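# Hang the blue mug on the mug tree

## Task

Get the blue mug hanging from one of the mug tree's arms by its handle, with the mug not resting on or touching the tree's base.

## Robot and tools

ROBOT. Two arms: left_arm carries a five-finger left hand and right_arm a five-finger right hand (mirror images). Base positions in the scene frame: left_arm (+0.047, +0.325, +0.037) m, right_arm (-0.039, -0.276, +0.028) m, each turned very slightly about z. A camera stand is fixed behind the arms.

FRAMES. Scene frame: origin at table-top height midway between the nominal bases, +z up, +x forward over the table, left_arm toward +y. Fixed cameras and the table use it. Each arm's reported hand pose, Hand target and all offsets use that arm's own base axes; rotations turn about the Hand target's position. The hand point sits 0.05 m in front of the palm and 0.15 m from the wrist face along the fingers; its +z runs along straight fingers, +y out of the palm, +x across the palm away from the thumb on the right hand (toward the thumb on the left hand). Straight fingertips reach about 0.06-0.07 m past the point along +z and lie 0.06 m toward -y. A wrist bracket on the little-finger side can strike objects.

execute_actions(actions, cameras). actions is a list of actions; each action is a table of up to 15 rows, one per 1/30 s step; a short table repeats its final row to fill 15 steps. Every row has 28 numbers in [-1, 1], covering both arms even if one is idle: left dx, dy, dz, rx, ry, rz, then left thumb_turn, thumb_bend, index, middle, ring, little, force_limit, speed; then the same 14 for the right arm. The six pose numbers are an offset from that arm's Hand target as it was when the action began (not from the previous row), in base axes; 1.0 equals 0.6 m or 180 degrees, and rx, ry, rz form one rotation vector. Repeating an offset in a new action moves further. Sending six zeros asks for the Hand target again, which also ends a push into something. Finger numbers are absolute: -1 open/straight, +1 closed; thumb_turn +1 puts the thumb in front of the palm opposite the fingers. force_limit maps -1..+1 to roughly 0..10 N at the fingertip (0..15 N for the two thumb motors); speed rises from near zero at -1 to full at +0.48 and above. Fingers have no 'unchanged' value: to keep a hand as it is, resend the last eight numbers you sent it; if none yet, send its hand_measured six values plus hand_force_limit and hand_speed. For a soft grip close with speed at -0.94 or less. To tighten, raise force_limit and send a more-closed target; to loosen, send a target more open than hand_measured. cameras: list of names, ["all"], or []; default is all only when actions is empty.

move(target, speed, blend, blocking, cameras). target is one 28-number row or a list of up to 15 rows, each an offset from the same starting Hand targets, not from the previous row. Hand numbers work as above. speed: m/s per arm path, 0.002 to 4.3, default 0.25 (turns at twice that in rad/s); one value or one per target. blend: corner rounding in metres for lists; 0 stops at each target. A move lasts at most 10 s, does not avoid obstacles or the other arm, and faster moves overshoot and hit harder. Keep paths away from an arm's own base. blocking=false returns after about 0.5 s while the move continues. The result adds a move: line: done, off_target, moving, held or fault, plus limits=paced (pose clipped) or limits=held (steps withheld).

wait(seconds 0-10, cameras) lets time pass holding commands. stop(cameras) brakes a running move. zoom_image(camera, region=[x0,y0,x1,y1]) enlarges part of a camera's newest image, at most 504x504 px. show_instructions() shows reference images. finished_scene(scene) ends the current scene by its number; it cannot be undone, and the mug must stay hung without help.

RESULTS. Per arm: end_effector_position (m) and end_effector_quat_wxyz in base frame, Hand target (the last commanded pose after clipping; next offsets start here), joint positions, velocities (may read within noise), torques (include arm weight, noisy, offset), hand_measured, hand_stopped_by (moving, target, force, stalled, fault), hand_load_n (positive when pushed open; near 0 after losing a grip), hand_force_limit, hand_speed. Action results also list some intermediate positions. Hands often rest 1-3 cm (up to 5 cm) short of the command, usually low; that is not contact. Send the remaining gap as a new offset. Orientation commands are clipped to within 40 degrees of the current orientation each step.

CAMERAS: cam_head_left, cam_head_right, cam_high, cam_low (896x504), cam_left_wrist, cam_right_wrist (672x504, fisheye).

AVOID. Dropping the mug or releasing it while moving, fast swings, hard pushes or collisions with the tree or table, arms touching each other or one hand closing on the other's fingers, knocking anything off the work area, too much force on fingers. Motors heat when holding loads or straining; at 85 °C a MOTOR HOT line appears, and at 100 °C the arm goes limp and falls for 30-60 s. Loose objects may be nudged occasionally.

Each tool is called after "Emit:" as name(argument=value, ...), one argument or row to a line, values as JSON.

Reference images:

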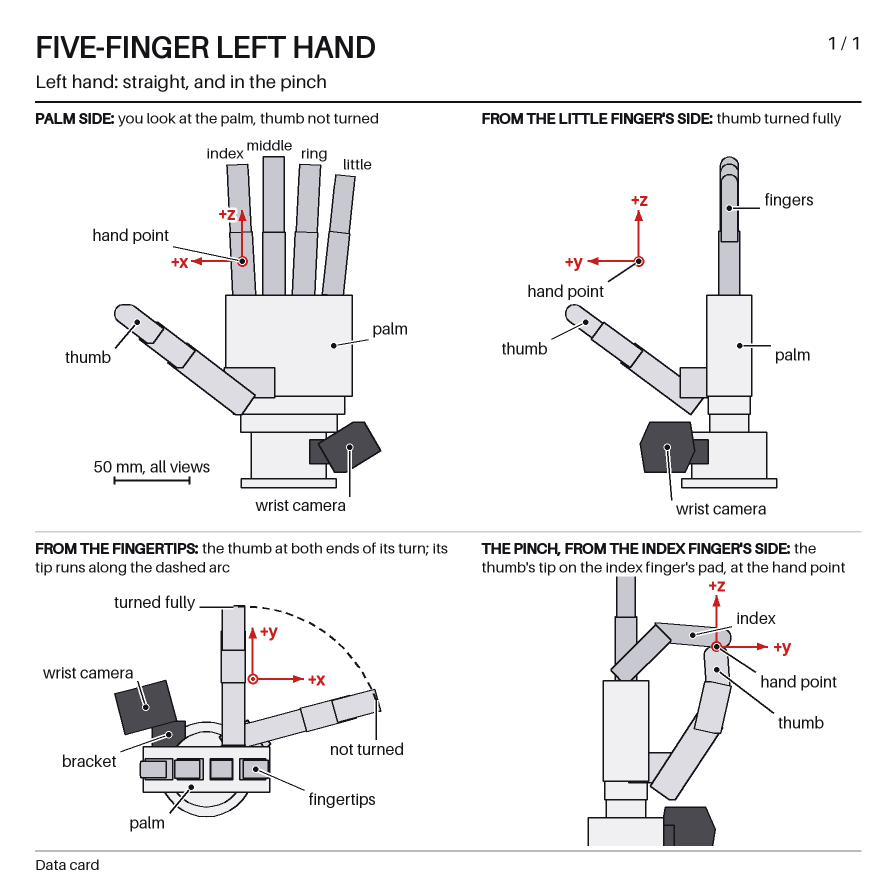

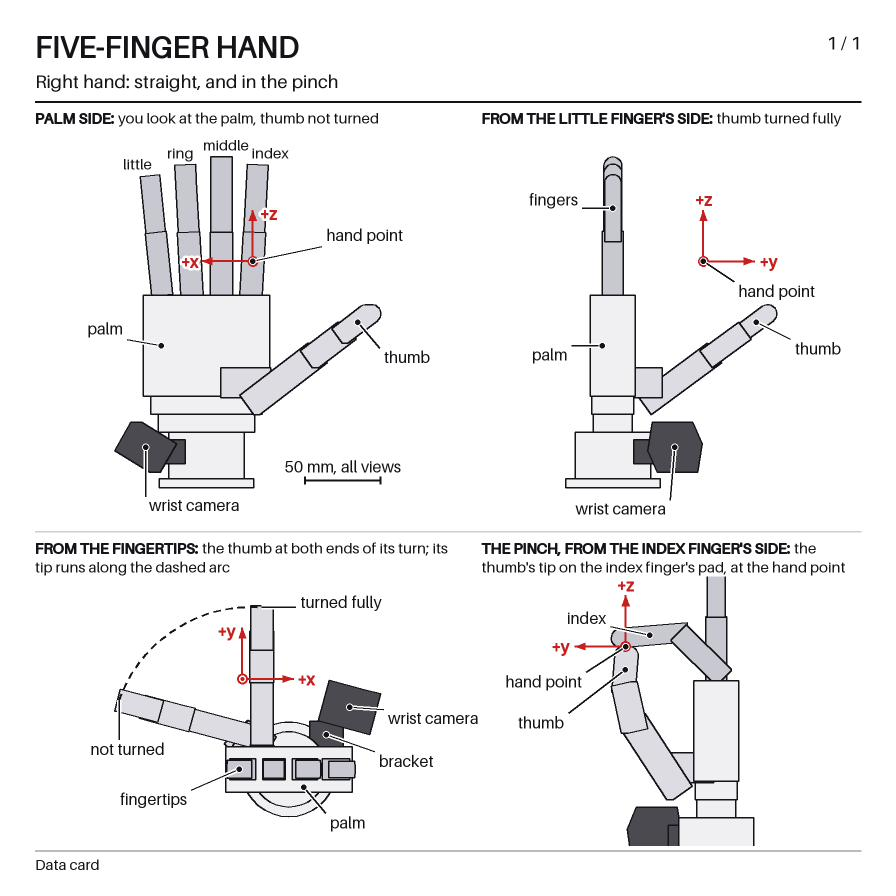

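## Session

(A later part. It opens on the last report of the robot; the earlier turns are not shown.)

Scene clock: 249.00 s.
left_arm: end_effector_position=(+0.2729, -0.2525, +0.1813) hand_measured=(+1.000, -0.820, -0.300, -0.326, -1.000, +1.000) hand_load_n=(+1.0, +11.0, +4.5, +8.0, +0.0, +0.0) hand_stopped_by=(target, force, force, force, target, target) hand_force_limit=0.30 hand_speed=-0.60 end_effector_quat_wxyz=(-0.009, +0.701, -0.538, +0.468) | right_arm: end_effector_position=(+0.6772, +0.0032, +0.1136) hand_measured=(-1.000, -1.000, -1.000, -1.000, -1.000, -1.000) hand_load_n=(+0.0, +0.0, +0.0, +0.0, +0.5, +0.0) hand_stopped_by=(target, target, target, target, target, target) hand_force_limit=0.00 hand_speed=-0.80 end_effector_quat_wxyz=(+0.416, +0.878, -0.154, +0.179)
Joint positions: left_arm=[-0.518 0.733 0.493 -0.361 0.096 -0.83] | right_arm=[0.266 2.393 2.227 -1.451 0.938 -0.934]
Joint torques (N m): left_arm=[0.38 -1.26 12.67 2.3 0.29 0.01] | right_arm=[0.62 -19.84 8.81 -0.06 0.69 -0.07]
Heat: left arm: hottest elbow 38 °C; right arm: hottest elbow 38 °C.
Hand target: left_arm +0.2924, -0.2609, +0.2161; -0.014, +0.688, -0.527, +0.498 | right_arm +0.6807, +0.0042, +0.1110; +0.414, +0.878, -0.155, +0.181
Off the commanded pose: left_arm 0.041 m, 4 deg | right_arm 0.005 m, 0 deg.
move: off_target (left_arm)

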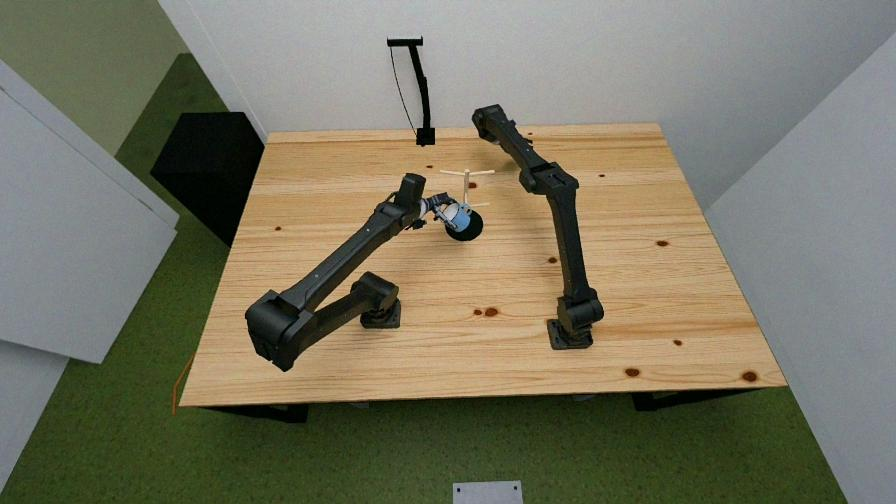

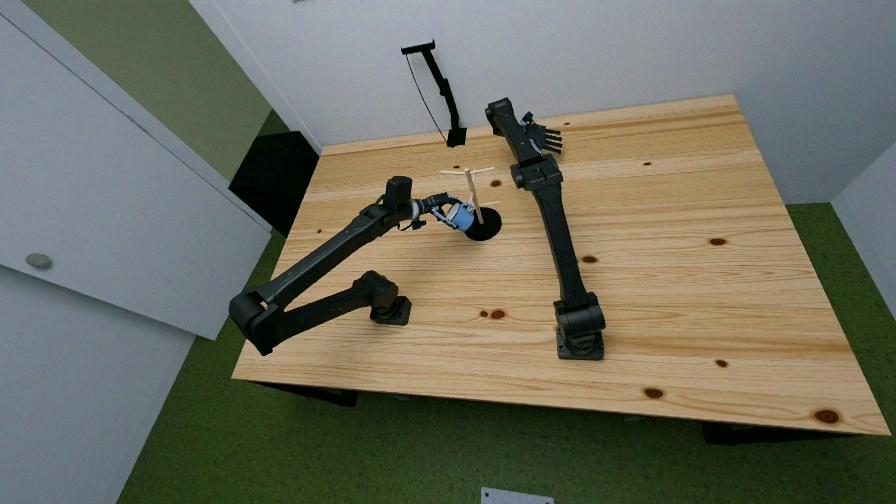

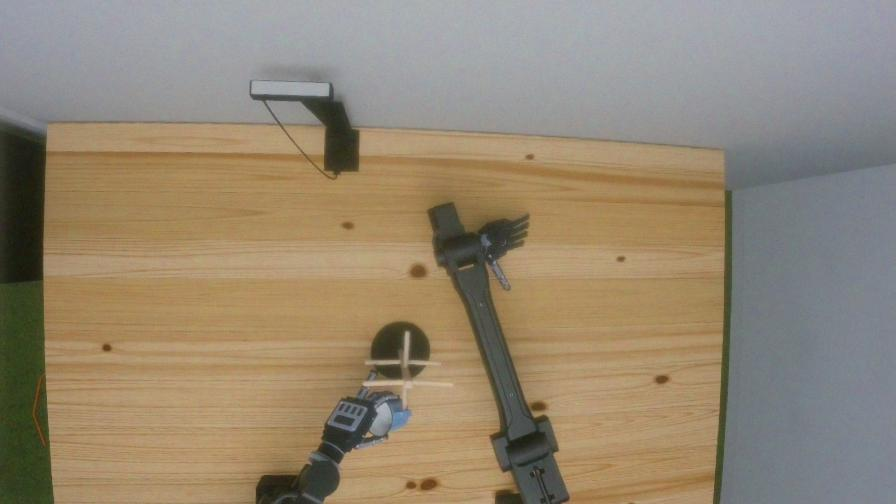

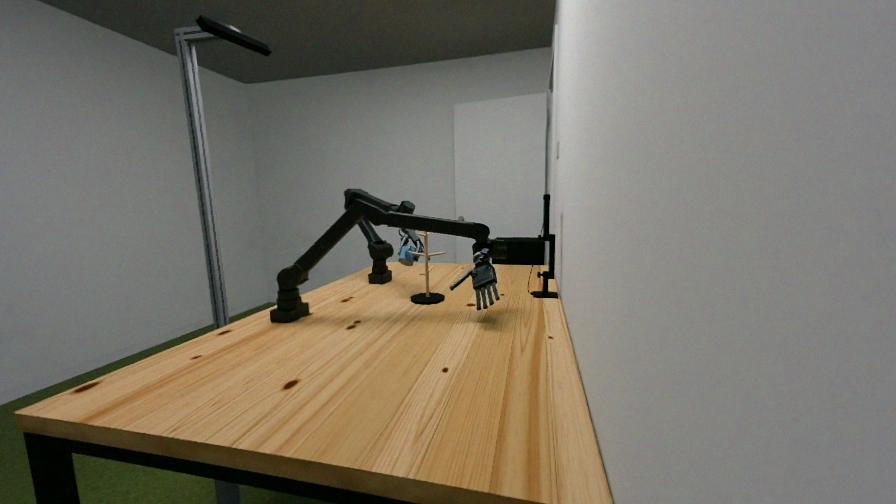

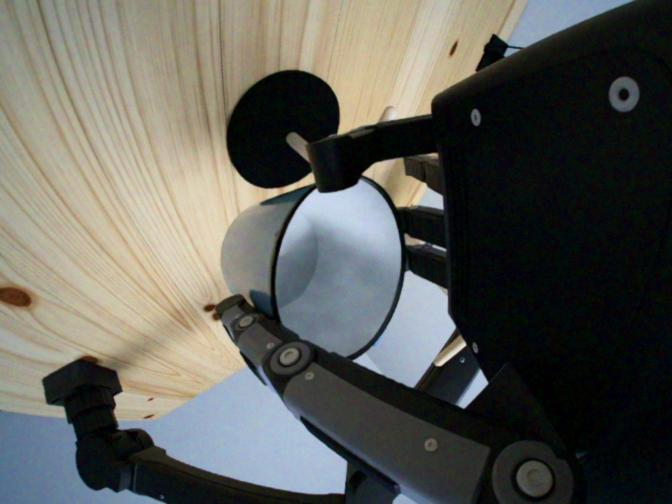

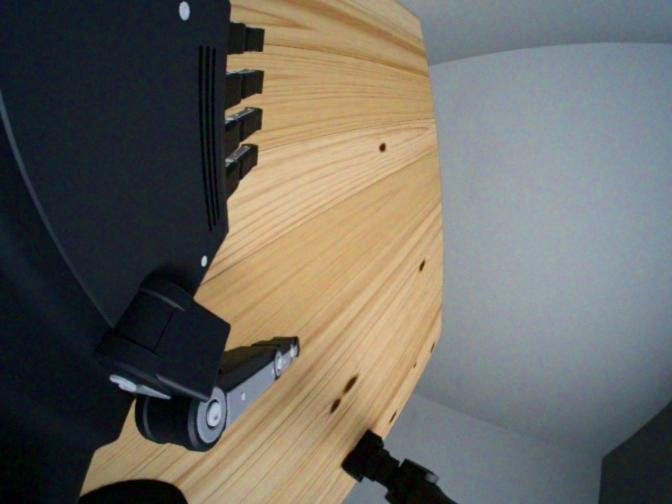

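Emit:
move(
  target=[0.035, 0.0017, -0.006, 0, 0, 0, 1, 0.05, 0.3, 0.4, -1, 1, 0.3, -0.6, 0, 0, 0, 0, 0, 0, -1, -1, -1, -1, -1, -1, 0.0, -0.8],
  speed=0.04,
  cameras=["all"],
)

Emit:
zoom_image(
  camera="cam_low",
  region=[382, 235, 418, 271],
)

Emit:
zoom_image(
  camera="cam_head_left",
  region=[450, 185, 485, 225],
)

Emit:
zoom_image(
  camera="cam_head_right",
  region=[450, 185, 485, 225],
)

Emit:
zoom_image(
  camera="cam_high",
  region=[370, 370, 430, 440],
)

Scene clock: 251.60 s.
left_arm: end_effector_position=(+0.2928, -0.2521, +0.1788) hand_measured=(+1.000, -0.820, -0.300, -0.326, -1.000, +1.000) hand_load_n=(+1.0, +11.0, +4.0, +7.5, +0.0, +0.0) hand_stopped_by=(target, force, force, force, target, target) hand_force_limit=0.30 hand_speed=-0.60 end_effector_quat_wxyz=(-0.008, +0.701, -0.538, +0.468) | right_arm: end_effector_position=(+0.6772, +0.0032, +0.1136) hand_measured=(-1.000, -1.000, -1.000, -1.000, -1.000, -1.000) hand_load_n=(+0.0, +0.0, +0.0, +0.5, +0.0, +0.0) hand_stopped_by=(target, target, target, target, target, target) hand_force_limit=0.00 hand_speed=-0.80 end_effector_quat_wxyz=(+0.416, +0.878, -0.154, +0.179)
Joint positions: left_arm=[-0.474 0.805 0.514 -0.312 0.135 -0.807] | right_arm=[0.266 2.393 2.227 -1.451 0.938 -0.934]
Joint torques (N m): left_arm=[0.26 -1.61 12.71 2.26 0.31 0.01] | right_arm=[0.44 -20.42 8.77 -0.14 0.69 -0.05]
Heat: left arm: hottest elbow 39 °C; right arm: hottest elbow 38 °C.
Hand target: left_arm +0.3134, -0.2599, +0.2124; -0.014, +0.688, -0.527, +0.498 | right_arm +0.6807, +0.0042, +0.1110; +0.414, +0.878, -0.155, +0.181
Off the commanded pose: left_arm 0.040 m, 4 deg | right_arm 0.005 m, 0 deg.
move: off_target (left_arm)

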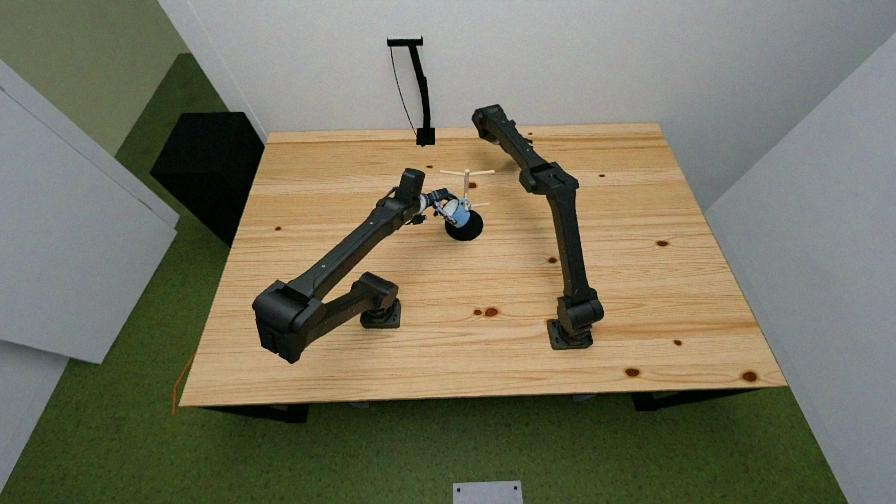

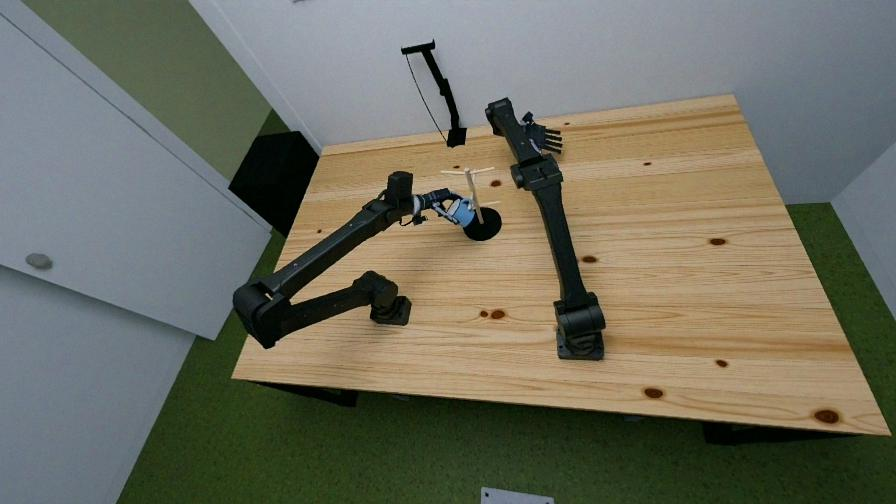

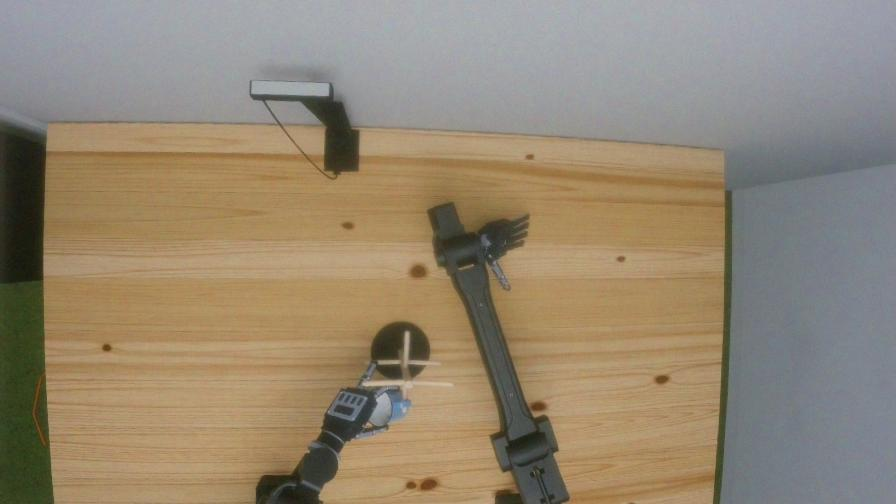

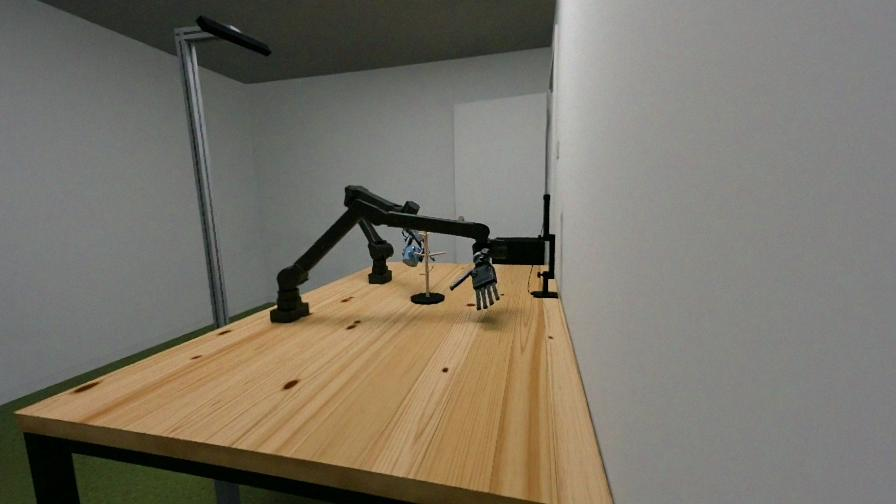

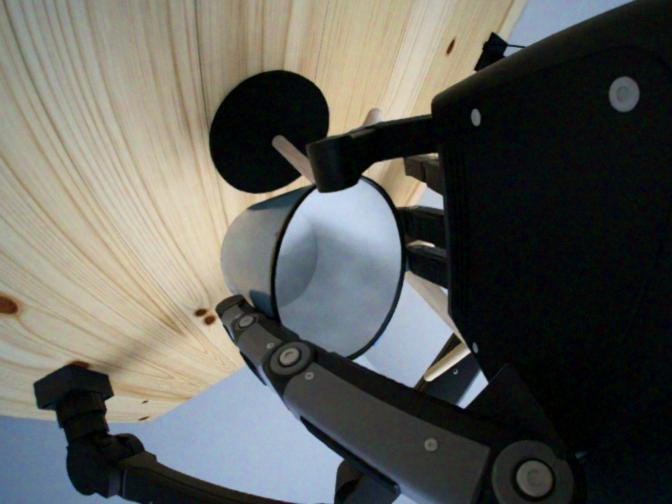

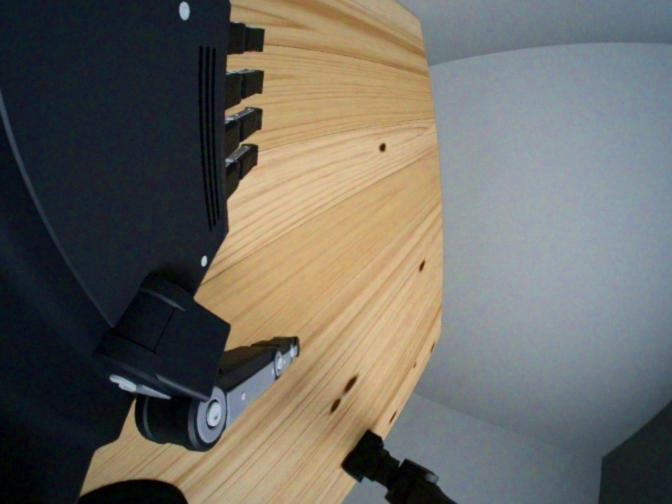

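Scaled by 14.000 from the camera's 896x504 image, which has a finer 1280x720 frame.

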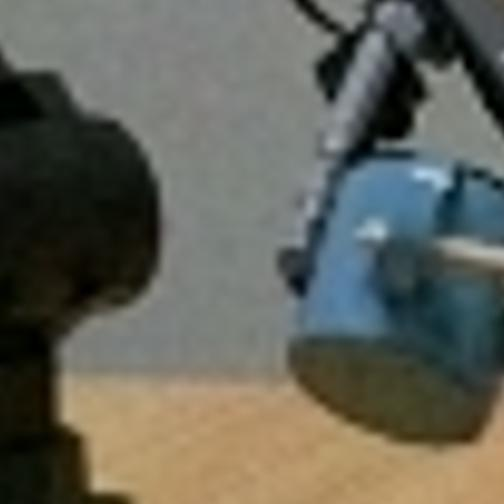

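Scaled by 12.600 from the camera's 896x504 image, which has a finer 1280x720 frame.

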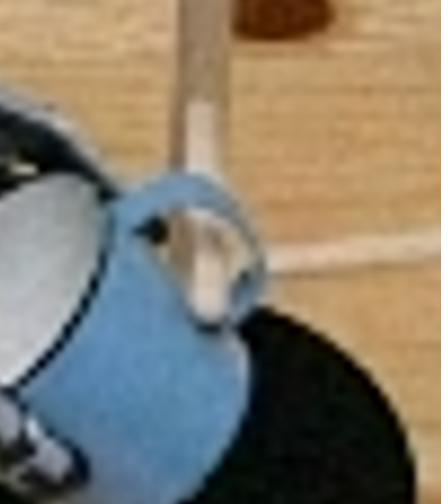

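Scaled by 12.600 from the camera's 896x504 image, which has a finer 1280x720 frame.

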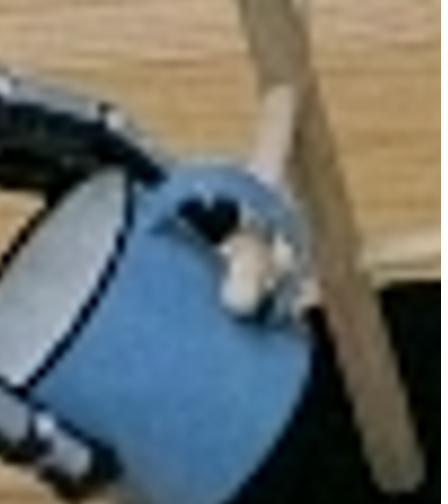

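Scaled by 7.200 from the camera's 896x504 image, which has a finer 1280x720 frame.

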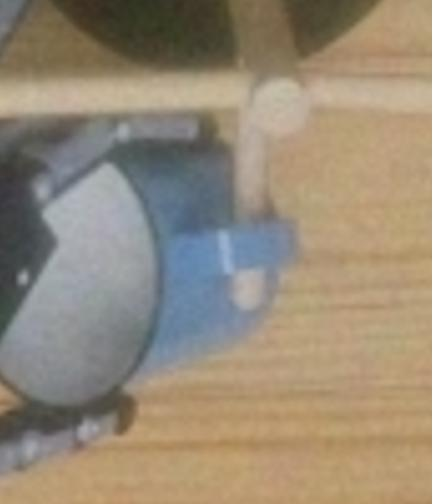

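Emit:
move(
  target=[0.0165, 0, -0.012, 0, 0, 0, 1, 0.05, 0.3, 0.4, -1, 1, 0.3, -0.6, 0, 0, 0, 0, 0, 0, -1, -1, -1, -1, -1, -1, 0.0, -0.8],
  speed=0.03,
  cameras=["all"],
)

Emit:
zoom_image(
  camera="cam_low",
  region=[382, 225, 442, 285],
)

Emit:
zoom_image(
  camera="cam_head_left",
  region=[450, 185, 485, 225],
)

Emit:
zoom_image(
  camera="cam_head_right",
  region=[450, 185, 485, 225],
)

Emit:
zoom_image(
  camera="cam_high",
  region=[350, 350, 430, 440],
)

Scene clock: 260.33 s.
left_arm: end_effector_position=(+0.3022, -0.2524, +0.1726) hand_measured=(+1.000, -0.820, -0.300, -0.326, -1.000, +1.000) hand_load_n=(+1.5, +11.5, +4.5, +7.5, +0.0, +0.5) hand_stopped_by=(target, force, force, force, target, target) hand_force_limit=0.30 hand_speed=-0.60 end_effector_quat_wxyz=(-0.008, +0.701, -0.537, +0.469) | right_arm: end_effector_position=(+0.6772, +0.0032, +0.1136) hand_measured=(-1.000, -1.000, -1.000, -1.000, -1.000, -1.000) hand_load_n=(+0.0, +0.0, +0.0, +0.0, +0.0, +0.0) hand_stopped_by=(target, target, target, target, target, target) hand_force_limit=0.00 hand_speed=-0.80 end_effector_quat_wxyz=(+0.416, +0.878, -0.154, +0.179)
Joint positions: left_arm=[-0.457 0.846 0.514 -0.271 0.149 -0.798] | right_arm=[0.266 2.393 2.227 -1.451 0.938 -0.934]
Joint torques (N m): left_arm=[0.15 -2.08 12.41 2.14 0.32 0.02] | right_arm=[0.79 -20.13 8.75 -0.12 0.69 -0.06]
Heat: left arm: hottest elbow 41 °C; right arm: hottest elbow 38 °C.
Hand target: left_arm +0.3233, -0.2598, +0.2051; -0.014, +0.688, -0.527, +0.498 | right_arm +0.6807, +0.0042, +0.1110; +0.414, +0.878, -0.155, +0.181
Off the commanded pose: left_arm 0.040 m, 4 deg | right_arm 0.005 m, 0 deg.
move: off_target (left_arm)

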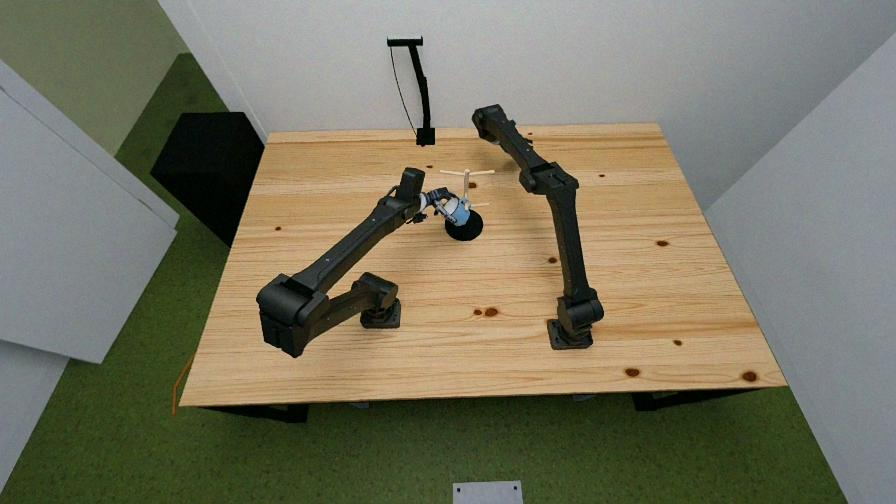

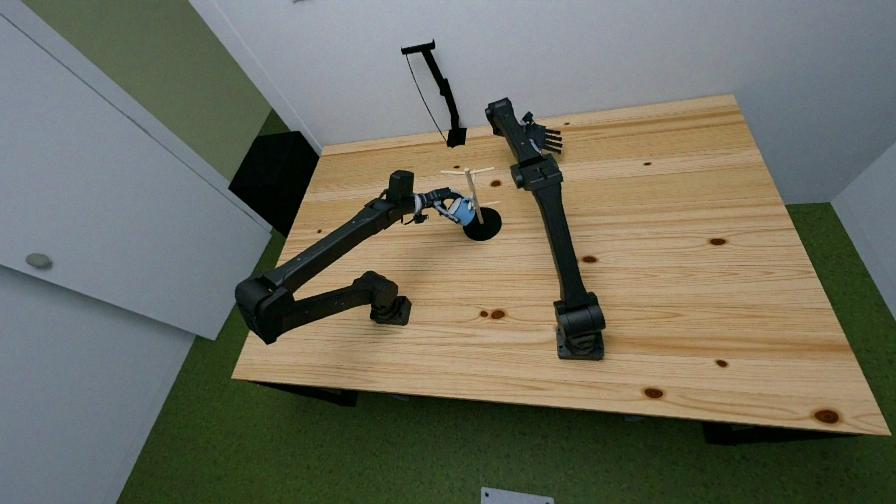

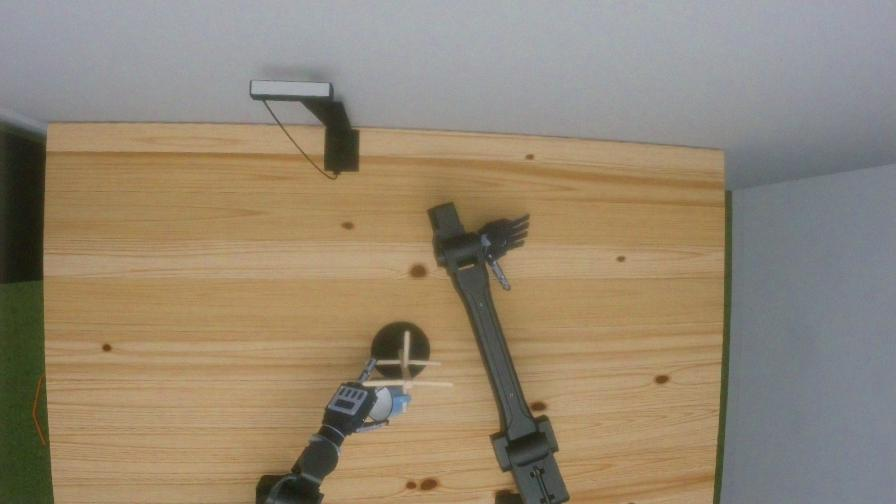

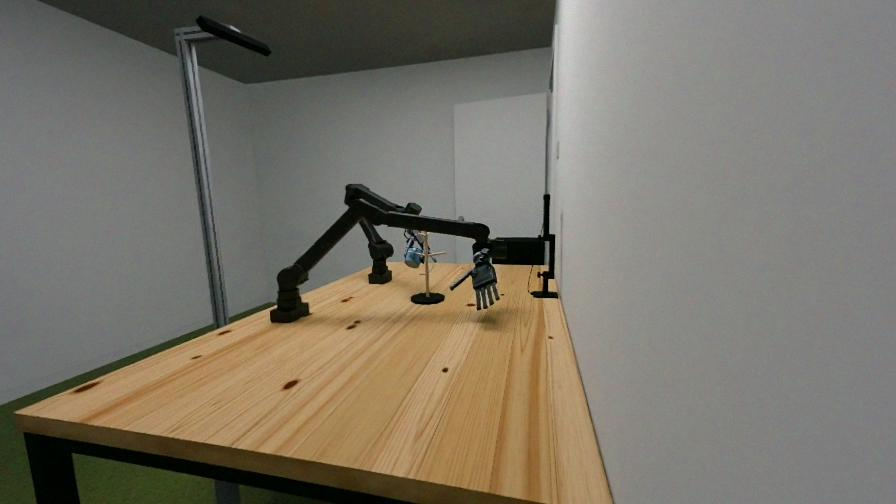

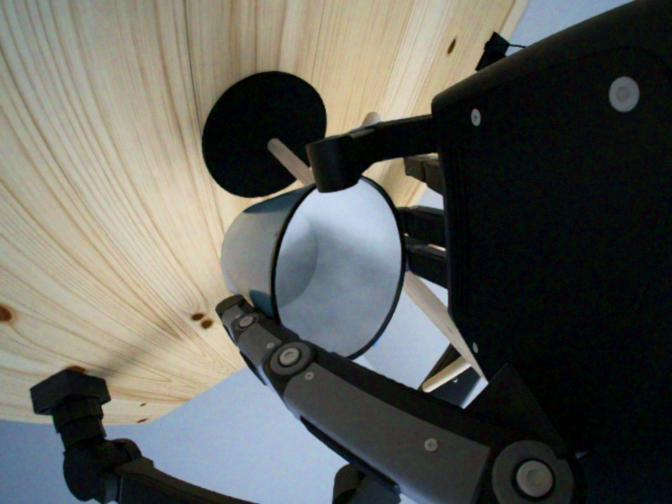

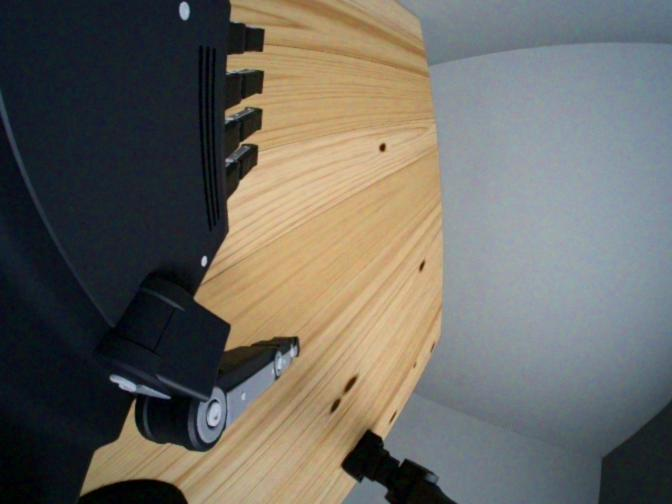

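Scaled by 8.400 from the camera's 896x504 image, which has a finer 1280x720 frame.

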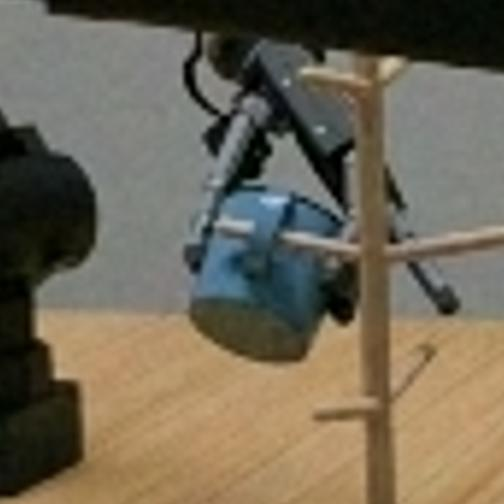

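Scaled by 12.600 from the camera's 896x504 image, which has a finer 1280x720 frame.

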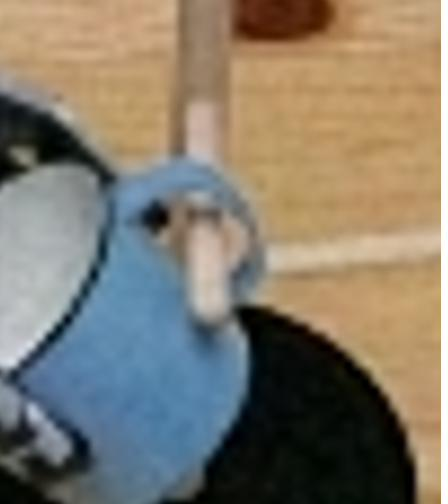

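Scaled by 12.600 from the camera's 896x504 image, which has a finer 1280x720 frame.

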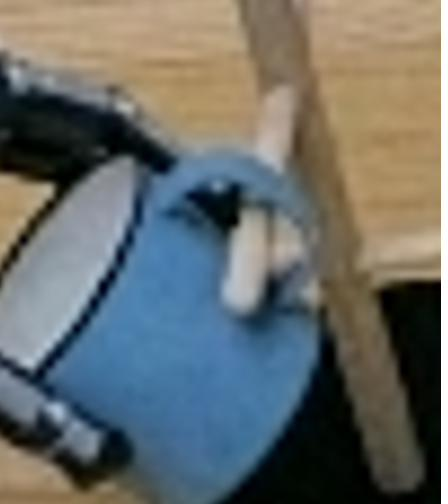

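Scaled by 5.600 from the camera's 896x504 image, which has a finer 1280x720 frame.

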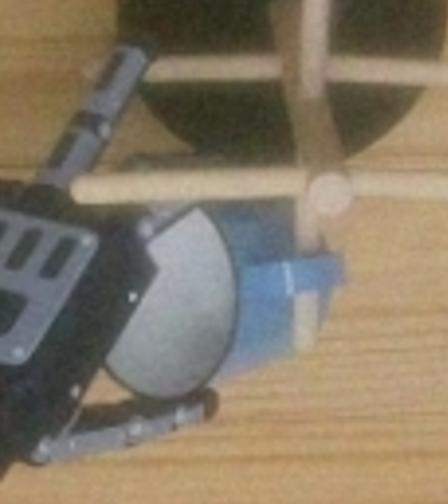

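Emit:
move(
  target=[0, 0, 0, 0, 0, 0, 1, -0.95, -0.45, -0.45, -1, 1, 0.3, -0.97, 0, 0, 0, 0, 0, 0, -1, -1, -1, -1, -1, -1, 0.0, -0.8],
  speed=0.03,
  cameras=["all"],
)

Emit:
zoom_image(
  camera="cam_low",
  region=[382, 225, 442, 285],
)

Emit:
zoom_image(
  camera="cam_head_left",
  region=[440, 185, 490, 235],
)

Emit:
zoom_image(
  camera="cam_high",
  region=[350, 350, 430, 440],
)

Scene clock: 268.40 s.
left_arm: end_effector_position=(+0.3060, -0.2546, +0.1806) hand_measured=(+1.000, -0.950, -0.450, -0.450, -1.000, +1.000) hand_load_n=(-0.5, +0.0, +0.0, +0.0, +0.0, +0.0) hand_stopped_by=(target, moving, target, target, target, target) hand_force_limit=0.30 hand_speed=-0.97 end_effector_quat_wxyz=(-0.009, +0.696, -0.535, +0.478) | right_arm: end_effector_position=(+0.6772, +0.0032, +0.1136) hand_measured=(-1.000, -1.000, -1.000, -1.000, -1.000, -1.000) hand_load_n=(+0.0, +0.0, +0.0, +0.0, +0.0, +0.0) hand_stopped_by=(target, target, target, target, target, target) hand_force_limit=0.00 hand_speed=-0.80 end_effector_quat_wxyz=(+0.416, +0.878, -0.154, +0.179)
Joint positions: left_arm=[-0.456 0.846 0.524 -0.261 0.152 -0.798] | right_arm=[0.266 2.393 2.227 -1.451 0.938 -0.934]
Joint torques (N m): left_arm=[0.15 -1.79 11.66 1.94 0.21 0.02] | right_arm=[-0.15 -19.78 8.75 -0.02 0.68 -0.05]
Heat: left arm: hottest elbow 42 °C; right arm: hottest elbow 38 °C.
Hand target: left_arm +0.3232, -0.2599, +0.2051; -0.014, +0.688, -0.528, +0.498 | right_arm +0.6807, +0.0042, +0.1110; +0.414, +0.878, -0.155, +0.181
Off the commanded pose: left_arm 0.030 m, 3 deg | right_arm 0.005 m, 0 deg.
move: off_target (left_arm)

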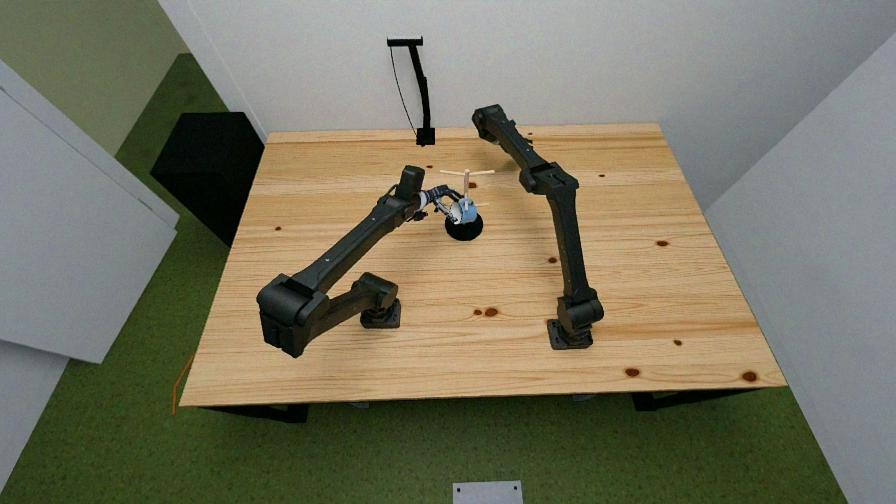

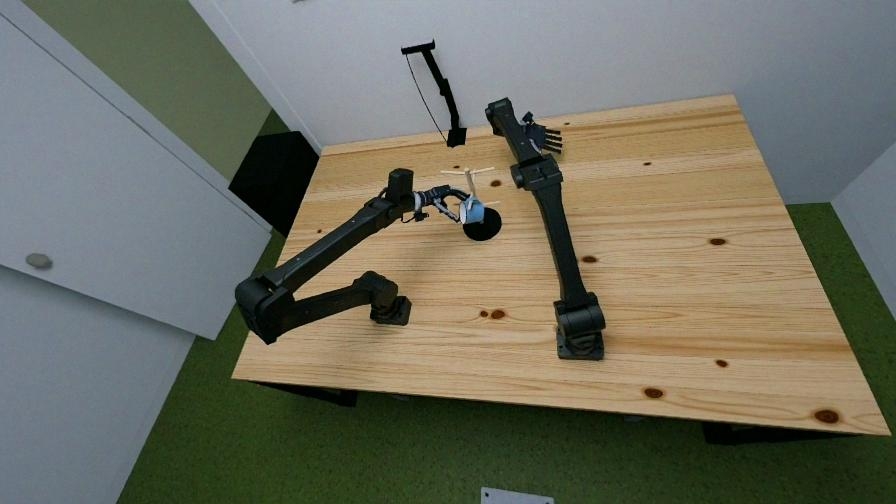

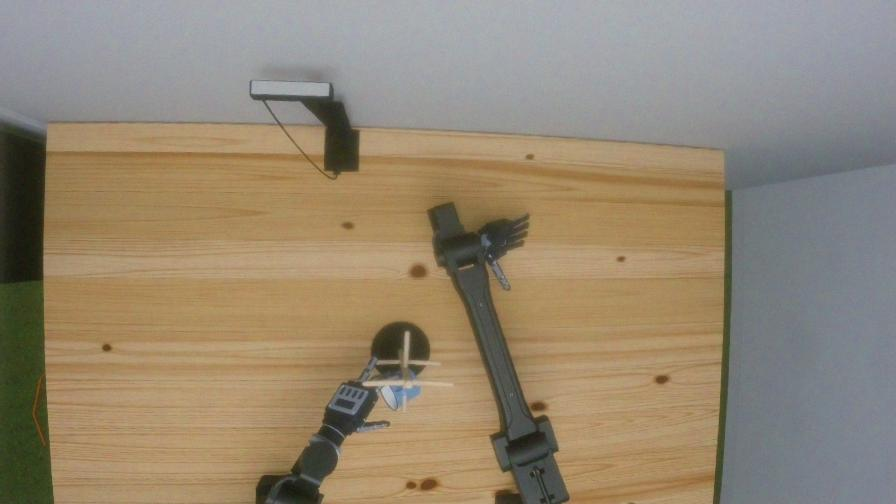

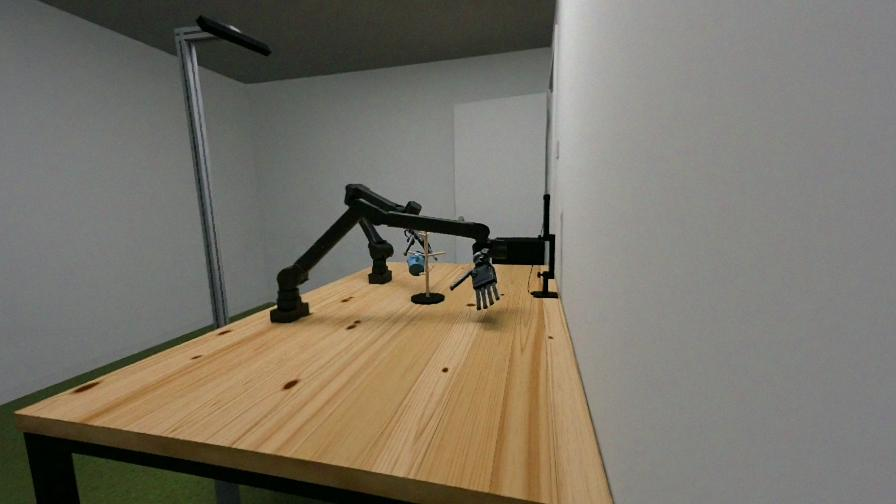

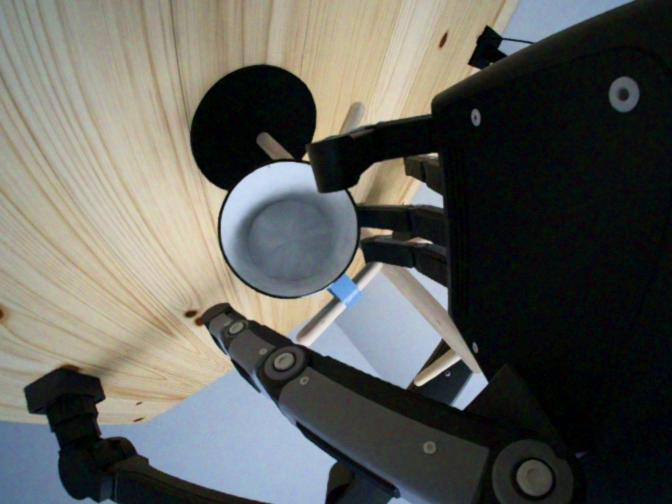

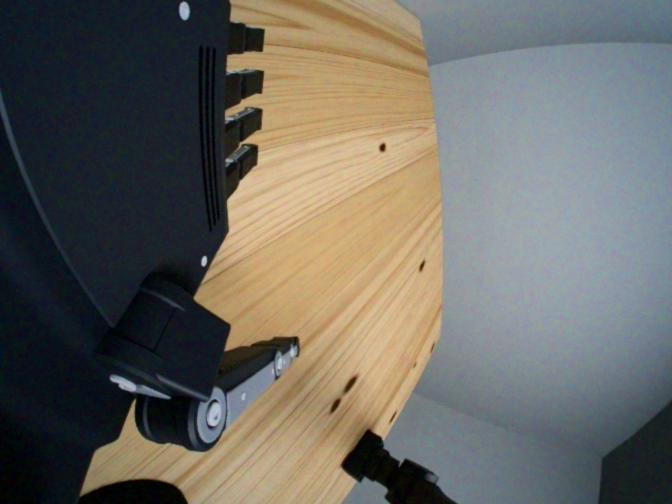

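Scaled by 8.400 from the camera's 896x504 image, which has a finer 1280x720 frame.

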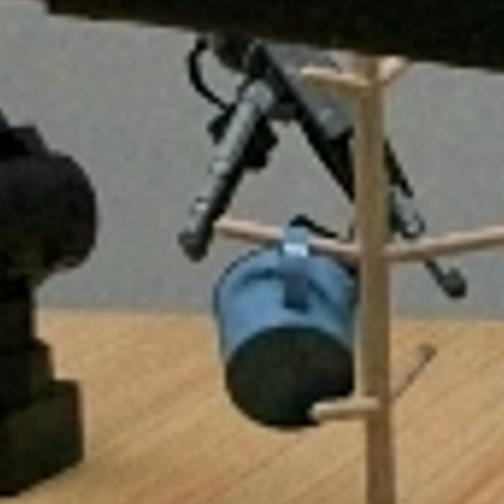

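Scaled by 10.080 from the camera's 896x504 image, which has a finer 1280x720 frame.

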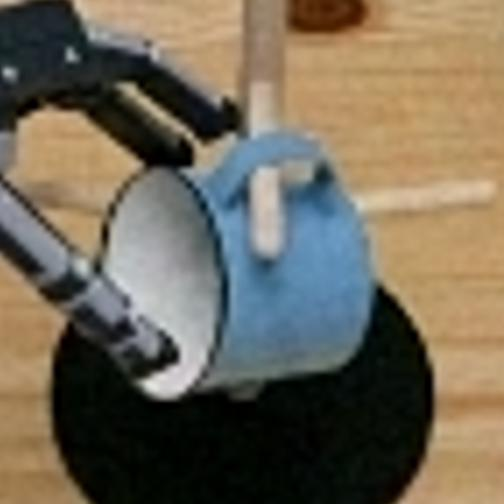

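Scaled by 5.600 from the camera's 896x504 image, which has a finer 1280x720 frame.

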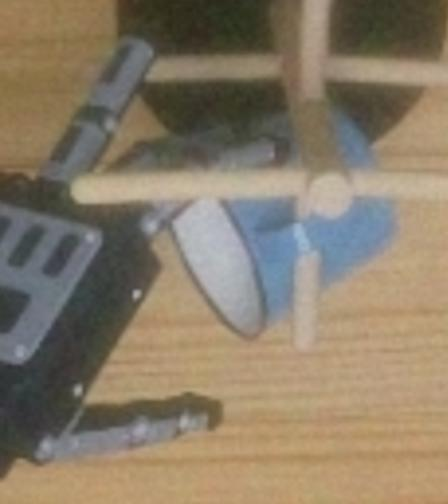

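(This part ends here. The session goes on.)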